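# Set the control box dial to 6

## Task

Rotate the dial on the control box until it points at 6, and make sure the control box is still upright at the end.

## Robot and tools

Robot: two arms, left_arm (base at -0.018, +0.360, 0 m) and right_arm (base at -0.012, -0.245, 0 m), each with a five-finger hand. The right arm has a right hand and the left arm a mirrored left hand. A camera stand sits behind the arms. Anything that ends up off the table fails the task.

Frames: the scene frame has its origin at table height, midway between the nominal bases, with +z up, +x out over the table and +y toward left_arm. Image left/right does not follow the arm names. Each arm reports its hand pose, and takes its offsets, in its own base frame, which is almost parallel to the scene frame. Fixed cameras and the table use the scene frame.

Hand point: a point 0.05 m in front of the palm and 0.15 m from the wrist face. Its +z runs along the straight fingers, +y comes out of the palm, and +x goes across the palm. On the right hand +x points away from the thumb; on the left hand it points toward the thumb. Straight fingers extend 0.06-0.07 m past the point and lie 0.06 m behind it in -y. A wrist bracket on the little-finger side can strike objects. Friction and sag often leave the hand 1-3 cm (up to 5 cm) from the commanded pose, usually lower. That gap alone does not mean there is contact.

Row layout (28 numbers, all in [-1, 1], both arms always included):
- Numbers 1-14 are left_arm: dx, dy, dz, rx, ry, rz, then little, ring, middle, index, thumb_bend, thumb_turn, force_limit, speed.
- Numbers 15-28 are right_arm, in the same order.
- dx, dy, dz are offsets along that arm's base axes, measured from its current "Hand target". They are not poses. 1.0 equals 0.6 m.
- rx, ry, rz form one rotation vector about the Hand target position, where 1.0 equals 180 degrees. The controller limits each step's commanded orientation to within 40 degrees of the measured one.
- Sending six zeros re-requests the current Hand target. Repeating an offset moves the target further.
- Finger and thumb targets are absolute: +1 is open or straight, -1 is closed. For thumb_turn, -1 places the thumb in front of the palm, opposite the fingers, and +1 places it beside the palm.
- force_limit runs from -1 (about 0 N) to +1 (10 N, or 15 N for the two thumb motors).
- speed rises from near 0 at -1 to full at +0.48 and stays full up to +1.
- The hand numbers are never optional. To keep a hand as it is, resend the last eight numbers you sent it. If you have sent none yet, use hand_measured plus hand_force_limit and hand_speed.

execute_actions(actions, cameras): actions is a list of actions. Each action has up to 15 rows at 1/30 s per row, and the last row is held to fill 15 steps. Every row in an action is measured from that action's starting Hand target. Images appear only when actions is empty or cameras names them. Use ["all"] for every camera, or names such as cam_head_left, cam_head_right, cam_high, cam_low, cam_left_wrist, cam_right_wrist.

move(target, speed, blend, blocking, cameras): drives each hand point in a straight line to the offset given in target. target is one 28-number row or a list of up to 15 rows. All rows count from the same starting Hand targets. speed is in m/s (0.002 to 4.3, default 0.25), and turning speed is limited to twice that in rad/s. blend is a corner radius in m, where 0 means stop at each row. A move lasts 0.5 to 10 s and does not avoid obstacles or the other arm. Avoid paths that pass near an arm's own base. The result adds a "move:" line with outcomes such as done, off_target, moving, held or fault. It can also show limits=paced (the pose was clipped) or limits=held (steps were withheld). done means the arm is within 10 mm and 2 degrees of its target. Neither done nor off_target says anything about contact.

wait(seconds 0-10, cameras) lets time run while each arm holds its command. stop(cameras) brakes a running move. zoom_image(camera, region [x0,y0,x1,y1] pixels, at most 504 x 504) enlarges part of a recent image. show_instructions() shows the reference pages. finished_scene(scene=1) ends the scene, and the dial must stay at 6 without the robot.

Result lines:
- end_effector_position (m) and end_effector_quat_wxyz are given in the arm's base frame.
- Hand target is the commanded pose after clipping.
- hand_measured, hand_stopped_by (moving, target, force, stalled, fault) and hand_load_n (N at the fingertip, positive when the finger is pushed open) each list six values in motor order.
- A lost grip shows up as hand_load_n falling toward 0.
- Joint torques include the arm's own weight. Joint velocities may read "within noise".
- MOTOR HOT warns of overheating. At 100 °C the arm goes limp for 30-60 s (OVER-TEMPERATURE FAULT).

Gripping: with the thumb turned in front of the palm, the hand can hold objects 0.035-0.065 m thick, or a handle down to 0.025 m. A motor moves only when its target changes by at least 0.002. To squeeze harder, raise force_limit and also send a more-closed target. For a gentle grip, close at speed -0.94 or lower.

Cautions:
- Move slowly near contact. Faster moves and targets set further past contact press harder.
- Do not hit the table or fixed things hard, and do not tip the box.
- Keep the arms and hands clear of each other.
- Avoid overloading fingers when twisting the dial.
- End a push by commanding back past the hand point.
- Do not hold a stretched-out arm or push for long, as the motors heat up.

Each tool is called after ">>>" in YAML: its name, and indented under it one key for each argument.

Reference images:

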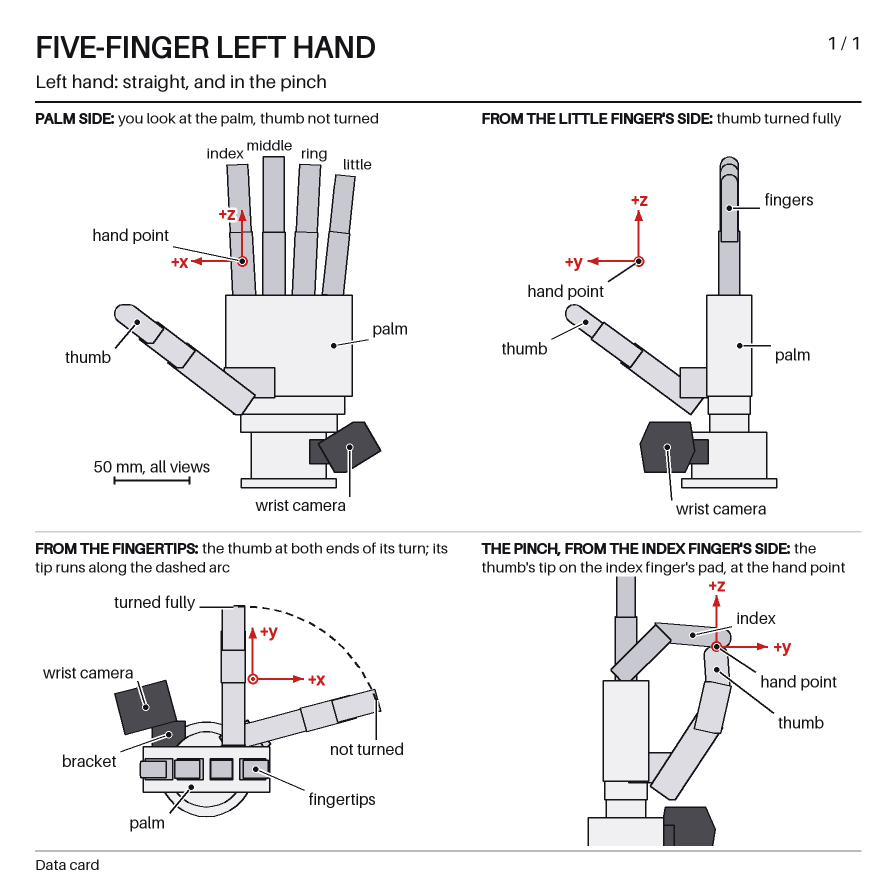

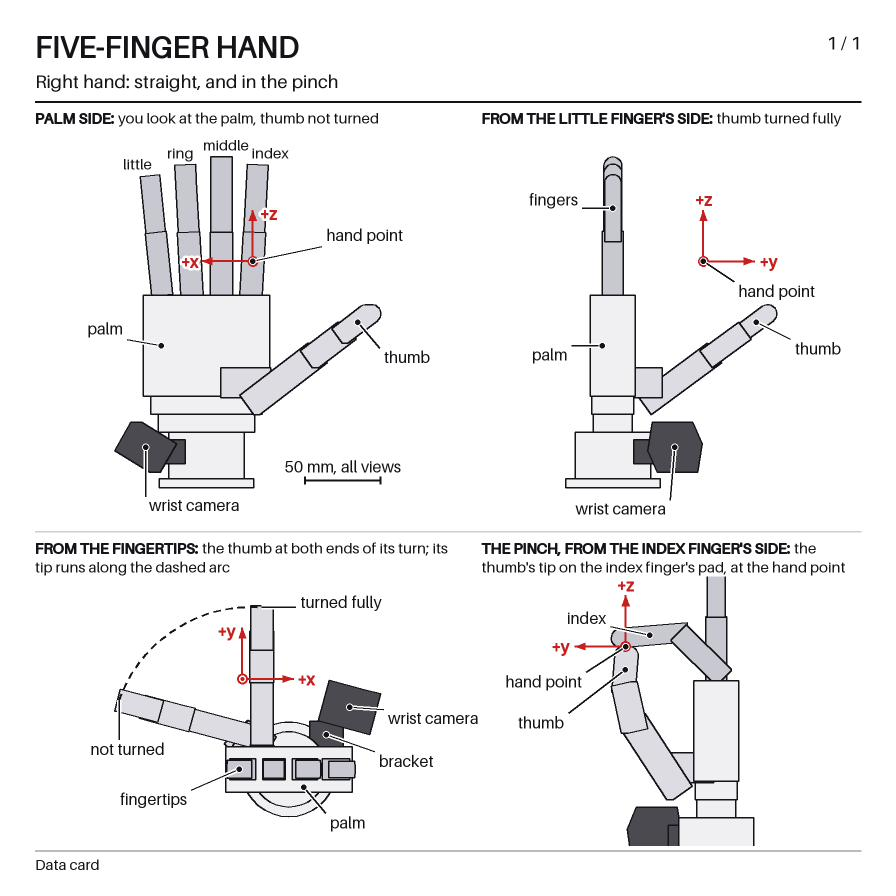

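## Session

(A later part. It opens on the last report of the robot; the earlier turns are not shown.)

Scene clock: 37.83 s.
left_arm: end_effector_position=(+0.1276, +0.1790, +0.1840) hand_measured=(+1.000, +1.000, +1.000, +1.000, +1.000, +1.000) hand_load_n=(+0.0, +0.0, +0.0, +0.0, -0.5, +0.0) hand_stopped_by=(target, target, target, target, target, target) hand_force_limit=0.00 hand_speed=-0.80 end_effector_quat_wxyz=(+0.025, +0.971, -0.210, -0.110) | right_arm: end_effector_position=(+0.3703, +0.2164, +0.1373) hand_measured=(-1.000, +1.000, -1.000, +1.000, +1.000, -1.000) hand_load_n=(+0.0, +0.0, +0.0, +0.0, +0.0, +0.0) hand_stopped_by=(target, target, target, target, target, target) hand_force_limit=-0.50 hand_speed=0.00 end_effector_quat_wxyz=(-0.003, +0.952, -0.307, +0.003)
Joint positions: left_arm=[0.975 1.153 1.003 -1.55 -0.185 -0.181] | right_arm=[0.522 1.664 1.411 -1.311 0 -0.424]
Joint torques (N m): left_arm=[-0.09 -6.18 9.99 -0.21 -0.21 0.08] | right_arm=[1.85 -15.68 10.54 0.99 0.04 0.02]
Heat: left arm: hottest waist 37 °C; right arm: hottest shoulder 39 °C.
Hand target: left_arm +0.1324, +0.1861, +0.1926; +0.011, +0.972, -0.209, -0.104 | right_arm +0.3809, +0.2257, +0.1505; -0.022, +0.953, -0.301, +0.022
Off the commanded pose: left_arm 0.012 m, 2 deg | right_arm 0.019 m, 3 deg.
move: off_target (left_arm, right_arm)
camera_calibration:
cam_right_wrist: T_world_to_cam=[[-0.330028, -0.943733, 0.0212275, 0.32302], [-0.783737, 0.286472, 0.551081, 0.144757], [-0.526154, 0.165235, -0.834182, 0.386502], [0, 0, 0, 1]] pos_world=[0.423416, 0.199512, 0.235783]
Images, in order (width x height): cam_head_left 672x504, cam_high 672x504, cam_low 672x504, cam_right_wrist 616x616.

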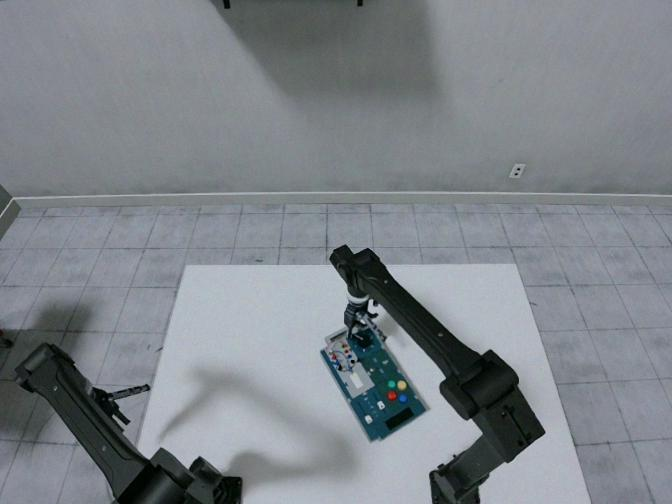

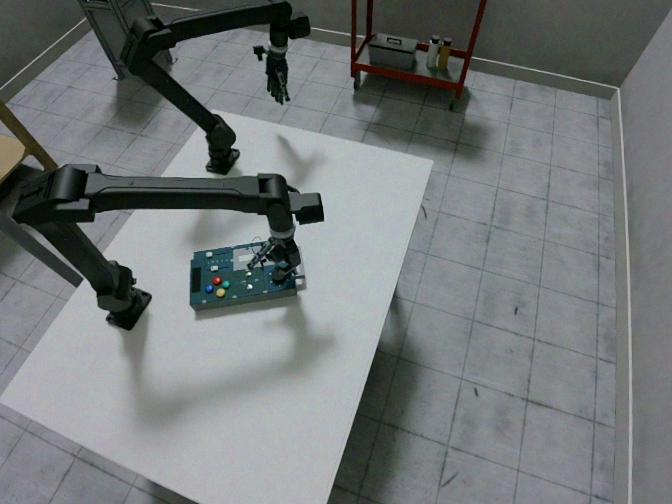

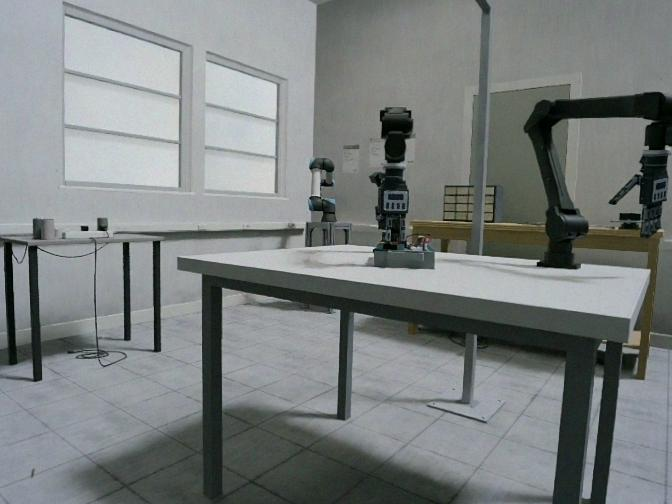

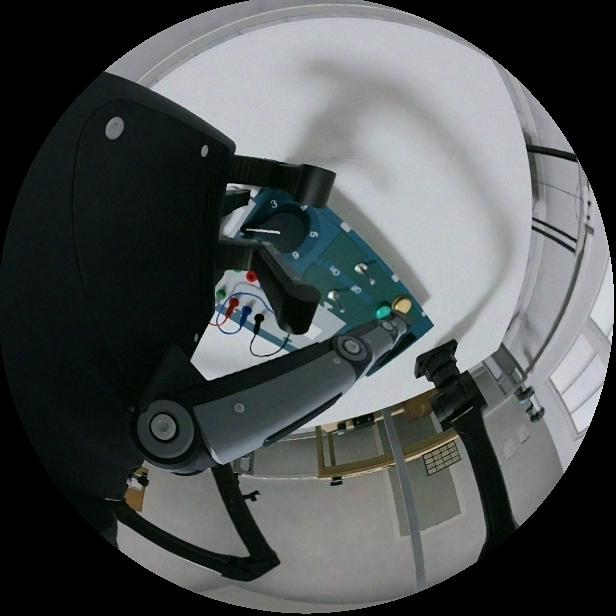

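>>> move:
  target: [0,0,0,0,0,0, 1,1,1,1,1,1, 0,-0.8, -0.0148,-0.0108,-0.004,0,0,0, -1,1,-1,1,1,-1, -0.5,0.0]
  speed: 0.06
  cameras: ["cam_head_left","cam_high","cam_low","cam_right_wrist"]

>>> zoom_image:
  camera: "cam_right_wrist"
  region: [205, 150, 305, 250]

>>> zoom_image:
  camera: "cam_low"
  region: [370, 200, 440, 270]

>>> zoom_image:
  camera: "cam_head_left"
  region: [330, 300, 390, 360]

Scene clock: 39.17 s.
left_arm: end_effector_position=(+0.1276, +0.1790, +0.1840) hand_measured=(+1.000, +1.000, +1.000, +1.000, +1.000, +1.000) hand_load_n=(+0.0, +0.0, +0.0, +0.0, +0.0, +0.0) hand_stopped_by=(target, target, target, target, target, target) hand_force_limit=0.00 hand_speed=-0.80 end_effector_quat_wxyz=(+0.025, +0.971, -0.210, -0.110) | right_arm: end_effector_position=(+0.3730, +0.2180, +0.1469) hand_measured=(-1.000, +1.000, -1.000, +1.000, +1.000, -1.000) hand_load_n=(+0.0, +0.0, +0.0, +0.0, +0.0, +0.0) hand_stopped_by=(target, target, target, target, target, target) hand_force_limit=-0.50 hand_speed=0.00 end_effector_quat_wxyz=(-0.017, +0.951, -0.307, +0.015)
Joint positions: left_arm=[0.975 1.153 1.003 -1.55 -0.185 -0.181] | right_arm=[0.522 1.638 1.411 -1.298 0 -0.424]
Joint torques (N m): left_arm=[0.21 -6.12 10.06 -0.03 -0.18 0.09] | right_arm=[1.61 -15.33 7.49 1.17 0.04 0]
Heat: left arm: hottest waist 37 °C; right arm: hottest shoulder 39 °C.
Hand target: left_arm +0.1324, +0.1861, +0.1926; +0.011, +0.972, -0.209, -0.104 | right_arm +0.3721, +0.2193, +0.1480; -0.022, +0.953, -0.301, +0.022
Off the commanded pose: left_arm 0.012 m, 2 deg | right_arm 0.002 m, 1 deg.
move: off_target (left_arm)
camera_calibration:
cam_right_wrist: T_world_to_cam=[[-0.330204, -0.943876, -0.00795533, 0.329624], [-0.801784, 0.276027, 0.530048, 0.153223], [-0.498104, 0.181402, -0.84793, 0.383853], [0, 0, 0, 1]] pos_world=[0.422894, 0.199199, 0.246888]
Images, in order (width x height): cam_head_left 672x504, cam_high 672x504, cam_low 672x504, cam_right_wrist 616x616.

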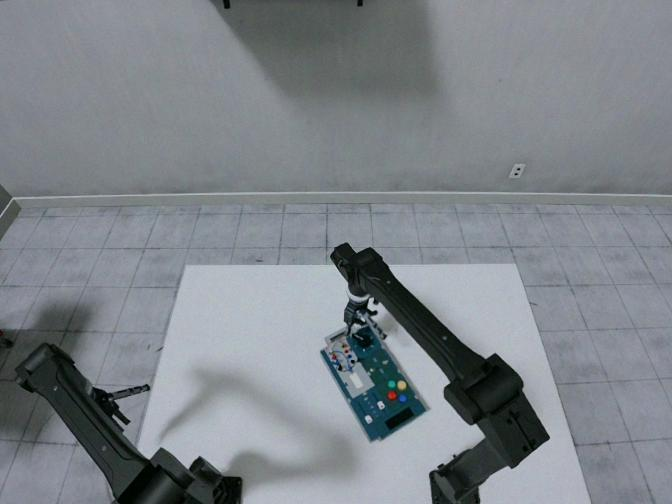

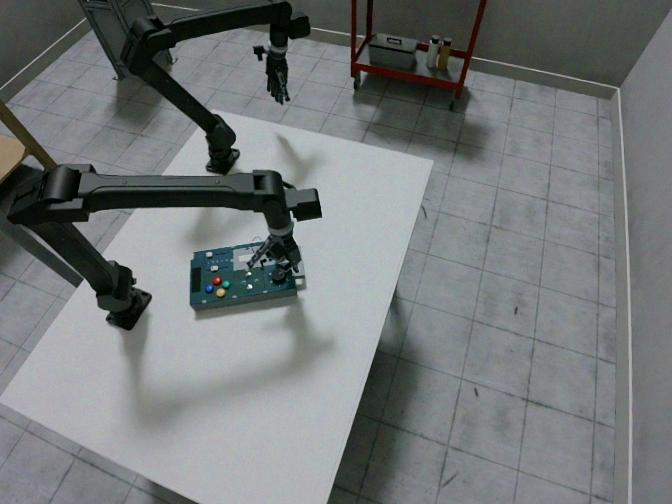

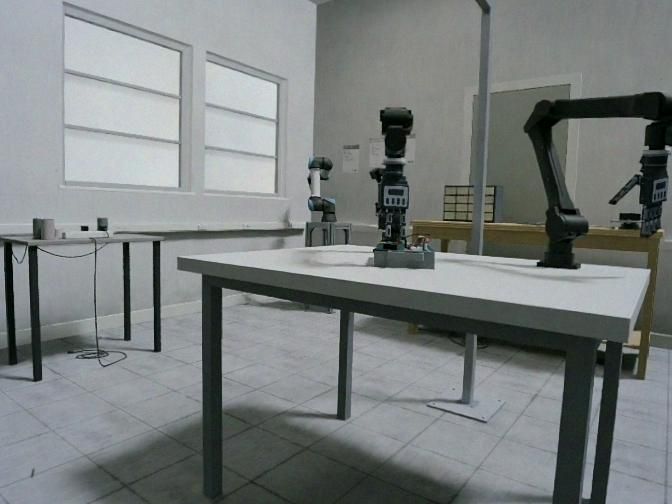

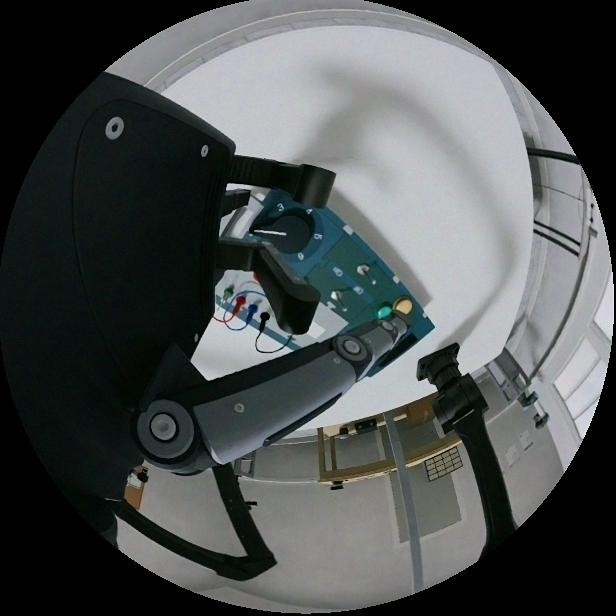

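Scaled by 5.040 from the camera's 616x616 image, which has a finer 880x880 frame.

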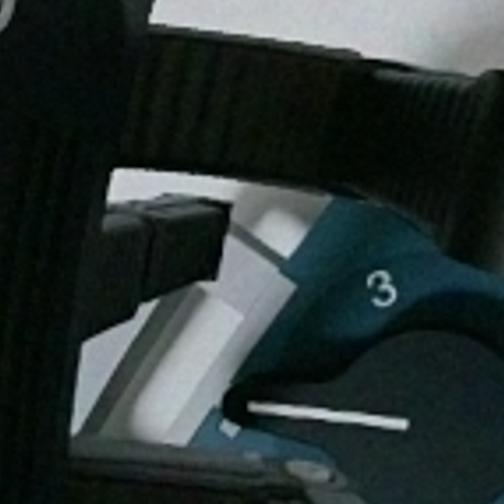

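Scaled by 7.200 from the camera's 672x504 image, which has a finer 960x720 frame.

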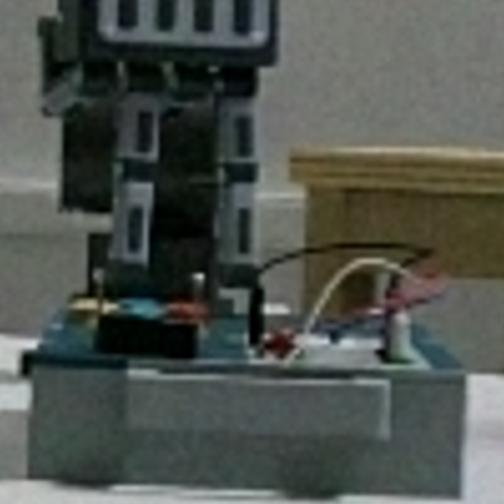

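Scaled by 8.400 from the camera's 672x504 image, which has a finer 960x720 frame.

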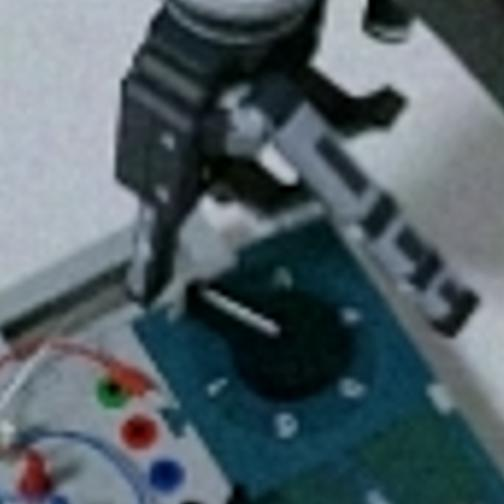

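>>> move:
  target: [0,0,0,0,0,0, 1,1,1,1,1,1, 0,-0.8, -0.0125,-0.009,-0.0133,-0.0045,0.0088,0, -1,1,-1,1,1,-1, -0.5,0.0]
  speed: 0.06
  cameras: ["cam_low","cam_right_wrist"]

>>> zoom_image:
  camera: "cam_right_wrist"
  region: [205, 150, 305, 250]

>>> zoom_image:
  camera: "cam_low"
  region: [370, 200, 440, 270]

Scene clock: 40.50 s.
left_arm: end_effector_position=(+0.1276, +0.1790, +0.1840) hand_measured=(+1.000, +1.000, +1.000, +1.000, +1.000, +1.000) hand_load_n=(+0.0, +0.0, +0.0, +0.0, +0.0, +0.0) hand_stopped_by=(target, target, target, target, target, target) hand_force_limit=0.00 hand_speed=-0.80 end_effector_quat_wxyz=(+0.025, +0.971, -0.210, -0.110) | right_arm: end_effector_position=(+0.3654, +0.2136, +0.1393) hand_measured=(-1.000, +1.000, -1.000, +1.000, +1.000, -1.000) hand_load_n=(+0.0, +0.0, +0.0, +0.0, +0.0, +0.0) hand_stopped_by=(target, target, target, target, target, target) hand_force_limit=-0.50 hand_speed=0.00 end_effector_quat_wxyz=(-0.008, +0.952, -0.307, +0.007)
Joint positions: left_arm=[0.975 1.153 1.003 -1.55 -0.185 -0.181] | right_arm=[0.522 1.638 1.387 -1.298 0 -0.424]
Joint torques (N m): left_arm=[0.32 -6.07 9.99 -0.2 -0.19 0.1] | right_arm=[1.44 -14.86 7.69 0.85 -0.02 -0.03]
Heat: left arm: hottest waist 37 °C; right arm: hottest shoulder 39 °C.
Hand target: left_arm +0.1324, +0.1861, +0.1926; +0.011, +0.972, -0.209, -0.104 | right_arm +0.3646, +0.2139, +0.1400; -0.011, +0.953, -0.301, +0.011
Off the commanded pose: left_arm 0.012 m, 2 deg | right_arm 0.001 m, 1 deg.
move: off_target (left_arm)
camera_calibration:
cam_right_wrist: T_world_to_cam=[[-0.33016, -0.943866, 0.0105577, 0.320299], [-0.790449, 0.282574, 0.543454, 0.145002], [-0.515931, 0.171081, -0.839373, 0.381914], [0, 0, 0, 1]] pos_world=[0.417408, 0.196008, 0.238385]
Images, in order (width x height): cam_low 672x504, cam_right_wrist 616x616.

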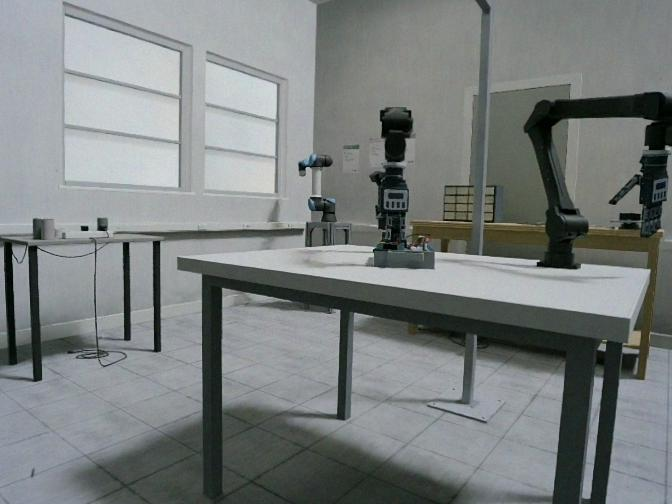

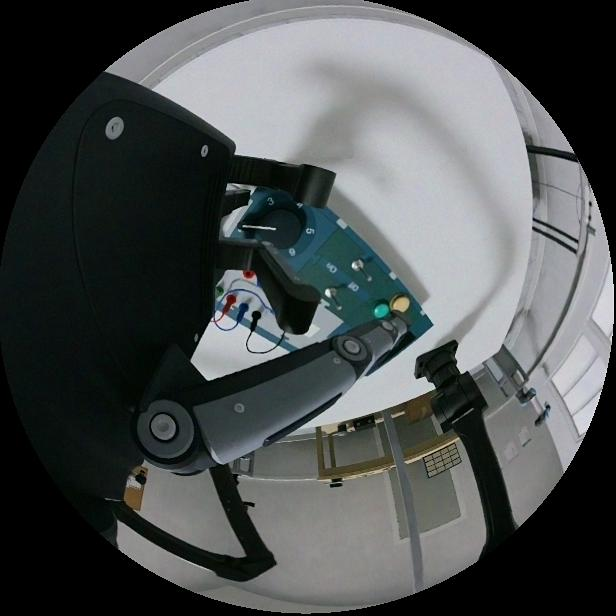

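Scaled by 5.040 from the camera's 616x616 image, which has a finer 880x880 frame.

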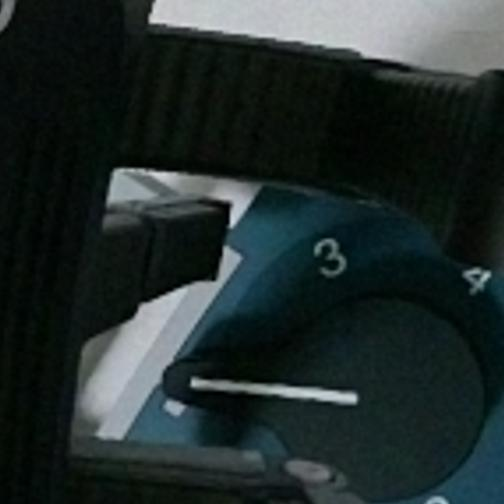

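Scaled by 7.200 from the camera's 672x504 image, which has a finer 960x720 frame.

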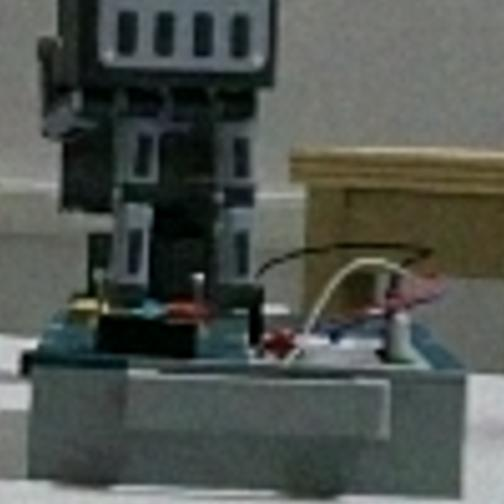

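>>> move:
  target: [0,0,0,0,0,0, 1,1,1,1,1,1, 0,-0.8, -0.0077,-0.0065,-0.0267,-0.0045,0.0088,0, -1,1,-1,1,1,-1, -0.5,0.0]
  speed: 0.06
  cameras: ["cam_low","cam_right_wrist","cam_head_left"]

>>> zoom_image:
  camera: "cam_right_wrist"
  region: [205, 150, 305, 250]

>>> zoom_image:
  camera: "cam_low"
  region: [370, 200, 440, 270]

>>> zoom_image:
  camera: "cam_head_left"
  region: [330, 300, 390, 360]

Scene clock: 41.67 s.
left_arm: end_effector_position=(+0.1276, +0.1790, +0.1840) hand_measured=(+1.000, +1.000, +1.000, +1.000, +1.000, +1.000) hand_load_n=(+0.0, +0.0, +0.0, +0.0, +0.0, +0.0) hand_stopped_by=(target, target, target, target, target, target) hand_force_limit=0.00 hand_speed=-0.80 end_effector_quat_wxyz=(+0.025, +0.971, -0.210, -0.110) | right_arm: end_effector_position=(+0.3589, +0.2098, +0.1309) hand_measured=(-1.000, +1.000, -1.000, +1.000, +1.000, -1.000) hand_load_n=(+0.0, +0.0, +0.0, +0.0, +0.0, +0.0) hand_stopped_by=(target, target, target, target, target, target) hand_force_limit=-0.50 hand_speed=0.00 end_effector_quat_wxyz=(-0.001, +0.952, -0.307, +0.001)
Joint positions: left_arm=[0.975 1.153 1.003 -1.55 -0.185 -0.181] | right_arm=[0.522 1.638 1.361 -1.291 0 -0.424]
Joint torques (N m): left_arm=[0.26 -6.12 9.95 -0.12 -0.19 0.09] | right_arm=[1.26 -13.16 7.58 0.92 -0.08 -0.06]
Heat: left arm: hottest waist 37 °C; right arm: hottest shoulder 39 °C.
Hand target: left_arm +0.1324, +0.1861, +0.1926; +0.011, +0.972, -0.209, -0.104 | right_arm +0.3599, +0.2099, +0.1240; +0.000, +0.954, -0.301, -0.001
Off the commanded pose: left_arm 0.012 m, 2 deg | right_arm 0.007 m, 1 deg.
move: off_target (left_arm)
camera_calibration:
cam_right_wrist: T_world_to_cam=[[-0.329904, -0.943698, 0.0244388, 0.312791], [-0.781714, 0.287607, 0.553358, 0.139949], [-0.529232, 0.163451, -0.832585, 0.377582], [0, 0, 0, 1]] pos_world=[0.412419, 0.193214, 0.229283]
Images, in order (width x height): cam_head_left 672x504, cam_low 672x504, cam_right_wrist 616x616.

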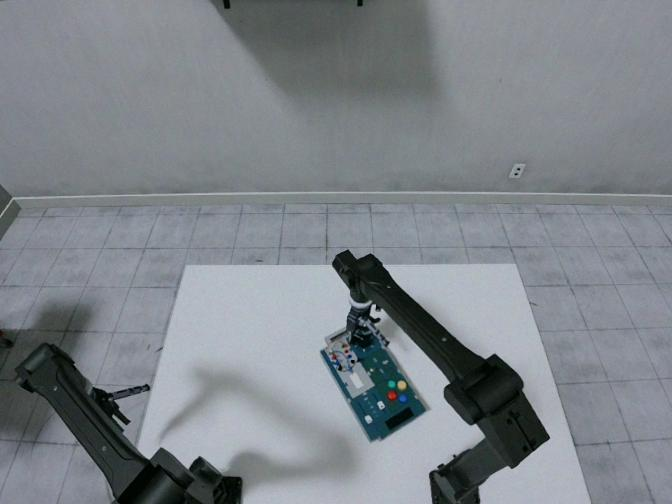

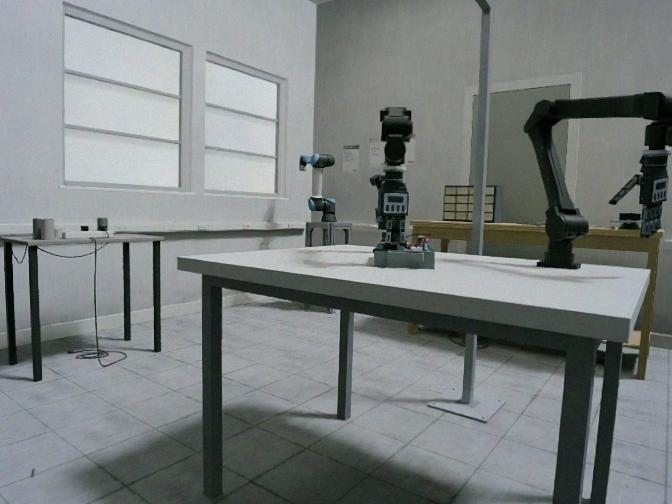

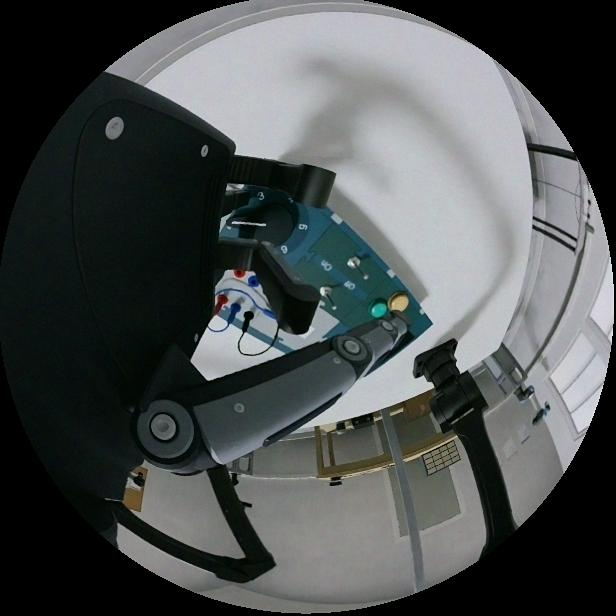

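Scaled by 5.040 from the camera's 616x616 image, which has a finer 880x880 frame.

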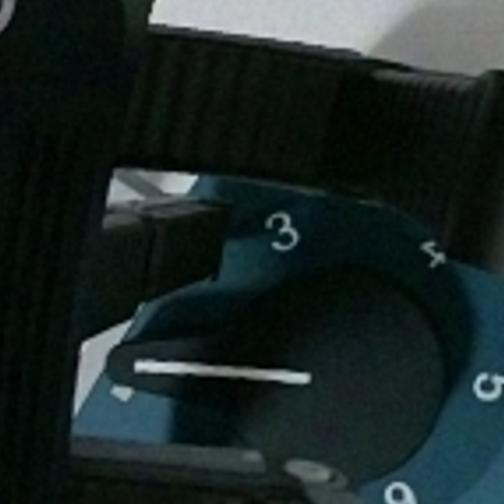

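Scaled by 7.200 from the camera's 672x504 image, which has a finer 960x720 frame.

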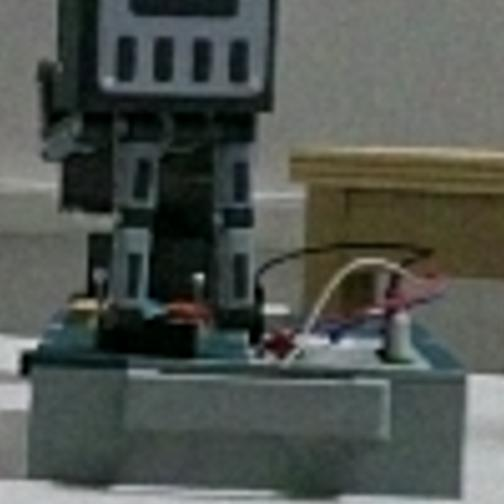

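Scaled by 8.400 from the camera's 672x504 image, which has a finer 960x720 frame.

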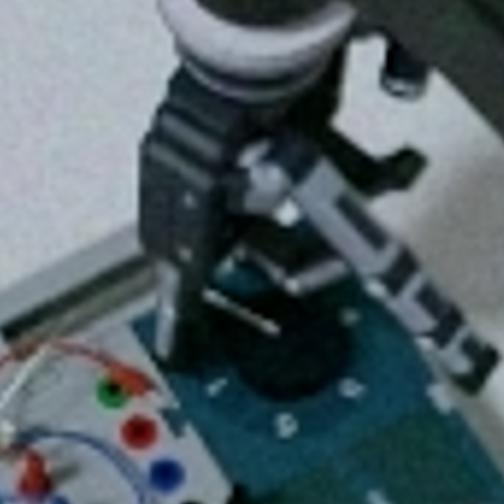

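>>> move:
  target: [0,0,0,0,0,0, 1,1,1,1,1,1, 0,-0.8, 0.004,-0.0028,-0.0158,0,0,0, -1,1,-1,1,1,-1, -0.5,0.0]
  speed: 0.05
  cameras: ["cam_low","cam_right_wrist","cam_head_left"]

>>> zoom_image:
  camera: "cam_right_wrist"
  region: [205, 150, 305, 250]

>>> zoom_image:
  camera: "cam_low"
  region: [370, 200, 440, 270]

>>> zoom_image:
  camera: "cam_head_left"
  region: [330, 300, 390, 360]

Scene clock: 43.37 s.
left_arm: end_effector_position=(+0.1276, +0.1790, +0.1840) hand_measured=(+1.000, +1.000, +1.000, +1.000, +1.000, +1.000) hand_load_n=(+0.0, +0.0, +0.0, +0.0, +0.0, +0.0) hand_stopped_by=(target, target, target, target, target, target) hand_force_limit=0.00 hand_speed=-0.80 end_effector_quat_wxyz=(+0.025, +0.971, -0.210, -0.110) | right_arm: end_effector_position=(+0.3600, +0.2103, +0.1211) hand_measured=(-1.000, +1.000, -1.000, +1.000, +1.000, -1.000) hand_load_n=(+0.0, +0.0, +0.0, +0.0, +0.0, +0.0) hand_stopped_by=(target, target, target, target, target, target) hand_force_limit=-0.50 hand_speed=0.00 end_effector_quat_wxyz=(-0.001, +0.952, -0.306, +0.001)
Joint positions: left_arm=[0.975 1.153 1.003 -1.55 -0.185 -0.181] | right_arm=[0.522 1.649 1.348 -1.267 0 -0.426]
Joint torques (N m): left_arm=[0.26 -6.18 9.95 -0.17 -0.2 0.08] | right_arm=[0.85 -13.04 7.57 0.9 -0.08 -0.1]
Heat: left arm: hottest waist 37 °C; right arm: hottest shoulder 39 °C.
Hand target: left_arm +0.1324, +0.1861, +0.1926; +0.011, +0.972, -0.209, -0.104 | right_arm +0.3623, +0.2082, +0.1145; +0.000, +0.954, -0.301, -0.001
Off the commanded pose: left_arm 0.012 m, 2 deg | right_arm 0.007 m, 1 deg.
move: off_target (left_arm)
camera_calibration:
cam_right_wrist: T_world_to_cam=[[-0.328146, -0.944296, 0.0250228, 0.313252], [-0.781889, 0.286383, 0.553745, 0.146361], [-0.530065, 0.162144, -0.83231, 0.370496], [0, 0, 0, 1]] pos_world=[0.413618, 0.193813, 0.219483]
Images, in order (width x height): cam_head_left 672x504, cam_low 672x504, cam_right_wrist 616x616.

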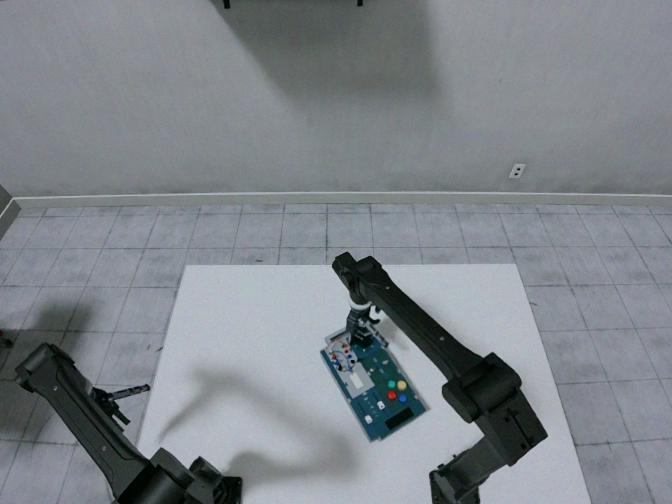

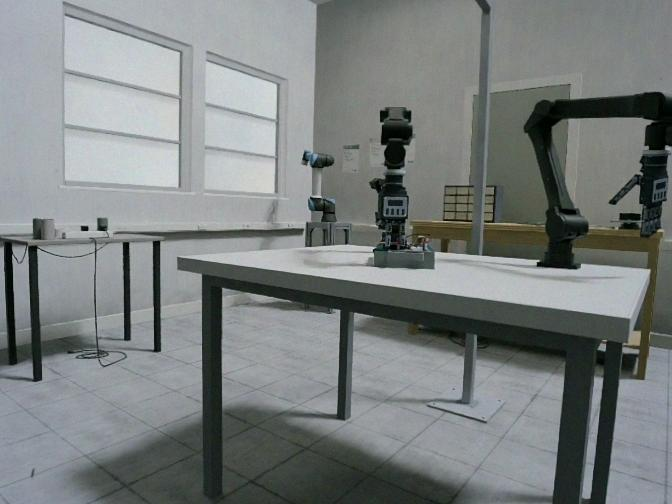

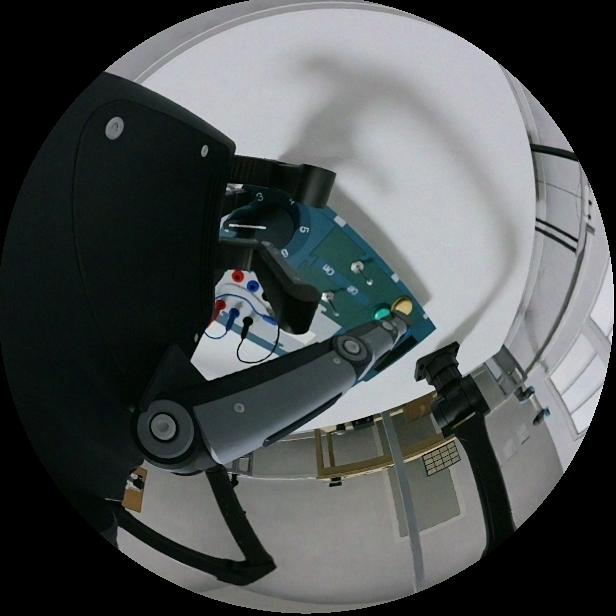

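Scaled by 5.040 from the camera's 616x616 image, which has a finer 880x880 frame.

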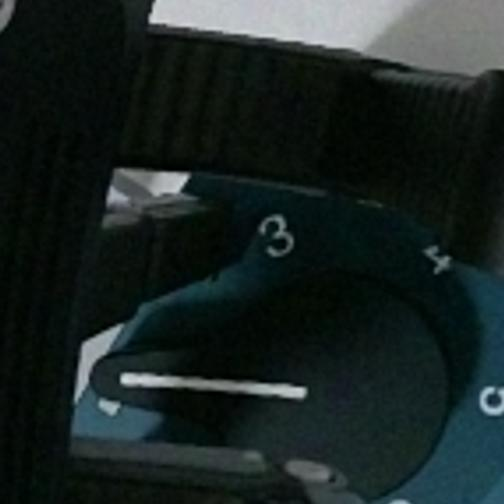

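Scaled by 7.200 from the camera's 672x504 image, which has a finer 960x720 frame.

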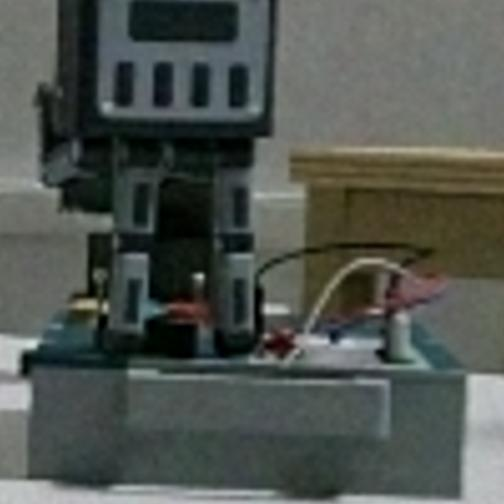

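Scaled by 8.400 from the camera's 672x504 image, which has a finer 960x720 frame.

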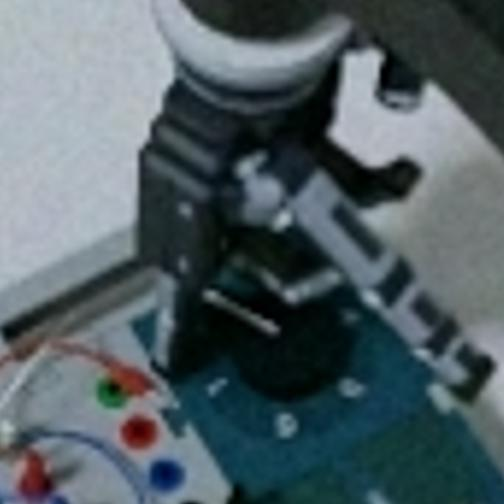

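>>> move:
  target:
    - [0,0,0,0,0,0, 1,1,1,1,1,1, 0,-0.8, -0.0093,0.0145,0.0033,0,0,-0.0556, -1,1,-1,1,1,-1, -0.5,0.0]
    - [0,0,0,0,0,0, 1,1,1,1,1,1, 0,-0.8, -0.0157,0.0338,0.0033,0,0,-0.1389, -1,1,-1,1,1,-1, -0.5,0.0]
    - [0,0,0,0,0,0, 1,1,1,1,1,1, 0,-0.8, -0.014,0.0555,0.0033,0,0,-0.2222, -1,1,-1,1,1,-1, -0.5,0.0]
  speed: 0.12
  blend: 0.005
  cameras: ["cam_low","cam_right_wrist","cam_head_left","cam_high"]

>>> zoom_image:
  camera: "cam_right_wrist"
  region: [205, 150, 305, 250]

>>> zoom_image:
  camera: "cam_high"
  region: [245, 220, 315, 290]

>>> zoom_image:
  camera: "cam_head_left"
  region: [330, 300, 390, 360]

Scene clock: 48.47 s.
left_arm: end_effector_position=(+0.1276, +0.1790, +0.1840) hand_measured=(+1.000, +1.000, +1.000, +1.000, +1.000, +1.000) hand_load_n=(+0.0, +0.5, +0.0, +0.0, +0.0, +0.0) hand_stopped_by=(target, target, target, target, target, target) hand_force_limit=0.00 hand_speed=-0.80 end_effector_quat_wxyz=(+0.025, +0.971, -0.210, -0.110) | right_arm: end_effector_position=(+0.3551, +0.2469, +0.1203) hand_measured=(-1.000, +1.000, -1.000, +1.000, +1.000, -1.000) hand_load_n=(+0.0, +0.0, +0.0, +0.0, +0.0, +0.0) hand_stopped_by=(target, target, target, target, target, target) hand_force_limit=-0.50 hand_speed=0.00 end_effector_quat_wxyz=(-0.004, +0.801, -0.598, -0.001)
Joint positions: left_arm=[0.975 1.153 1.003 -1.55 -0.185 -0.181] | right_arm=[0.507 1.642 1.337 -1.259 -0.004 0.218]
Joint torques (N m): left_arm=[0.03 -6.18 9.92 -0.12 -0.22 0.09] | right_arm=[0.44 -14.39 6.69 0.77 0.04 0.27]
Heat: left arm: hottest waist 37 °C; right arm: hottest shoulder 39 °C.
Hand target: left_arm +0.1324, +0.1861, +0.1926; +0.011, +0.972, -0.209, -0.104 | right_arm +0.3540, +0.2416, +0.1165; -0.001, +0.793, -0.609, +0.000
Off the commanded pose: left_arm 0.012 m, 2 deg | right_arm 0.007 m, 2 deg.
move: off_target (left_arm)
camera_calibration:
cam_right_wrist: T_world_to_cam=[[-0.838169, -0.545034, 0.0202574, 0.429361], [-0.442813, 0.701714, 0.558135, -0.0909978], [-0.318417, 0.458841, -0.829503, 0.212535], [0, 0, 0, 1]] pos_world=[0.387257, 0.200351, 0.21839]
Images, in order (width x height): cam_head_left 672x504, cam_high 672x504, cam_low 672x504, cam_right_wrist 616x616.

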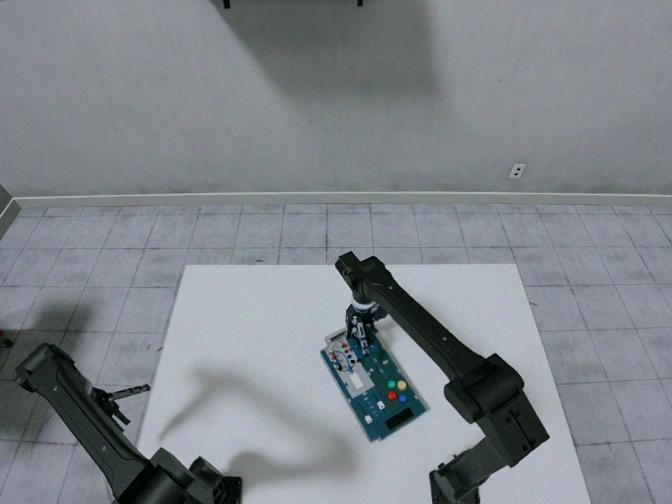

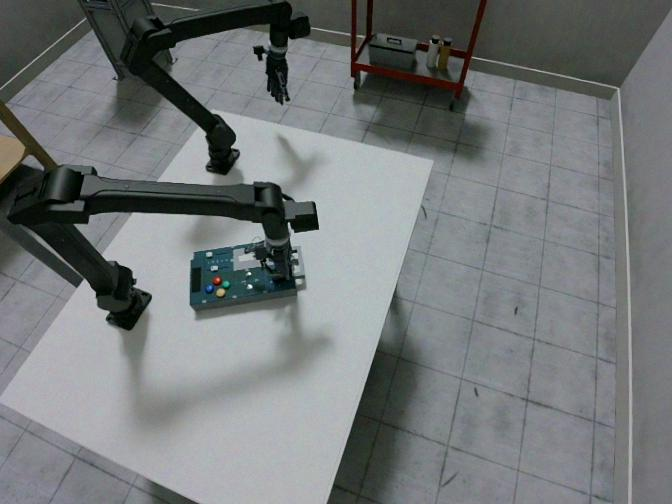

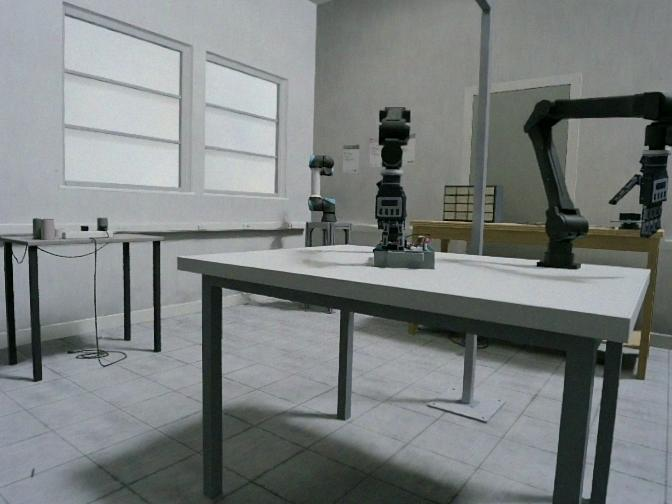

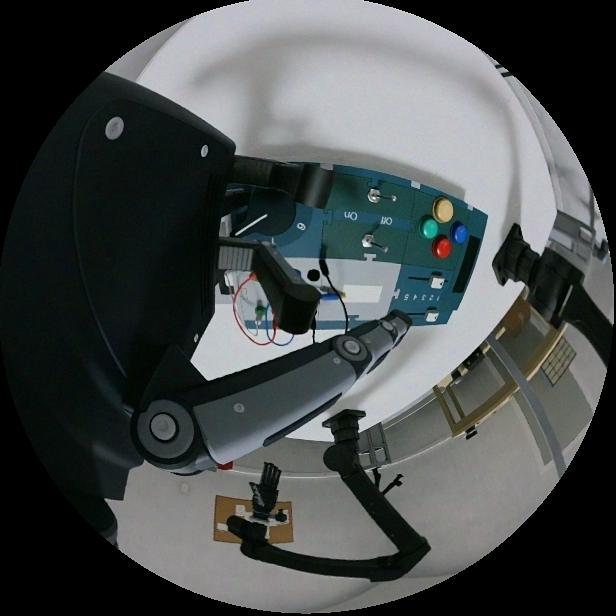

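Scaled by 5.040 from the camera's 616x616 image, which has a finer 880x880 frame.

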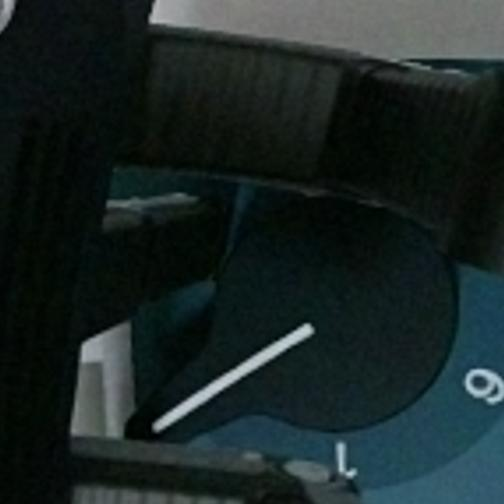

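Scaled by 7.200 from the camera's 672x504 image, which has a finer 960x720 frame.

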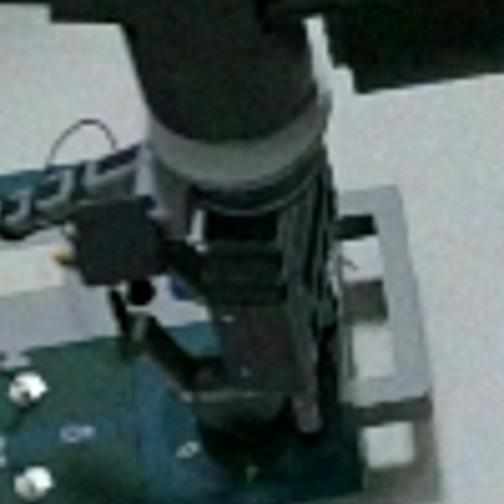

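Scaled by 8.400 from the camera's 672x504 image, which has a finer 960x720 frame.

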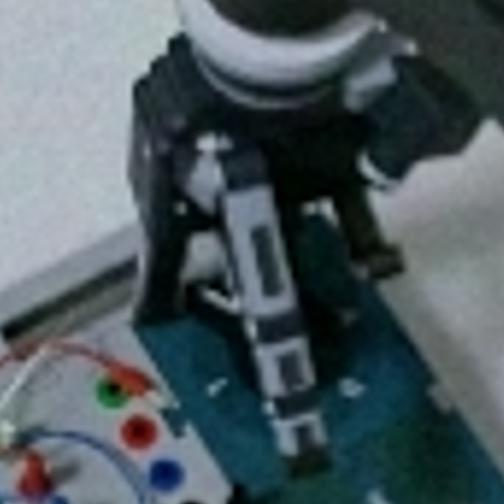

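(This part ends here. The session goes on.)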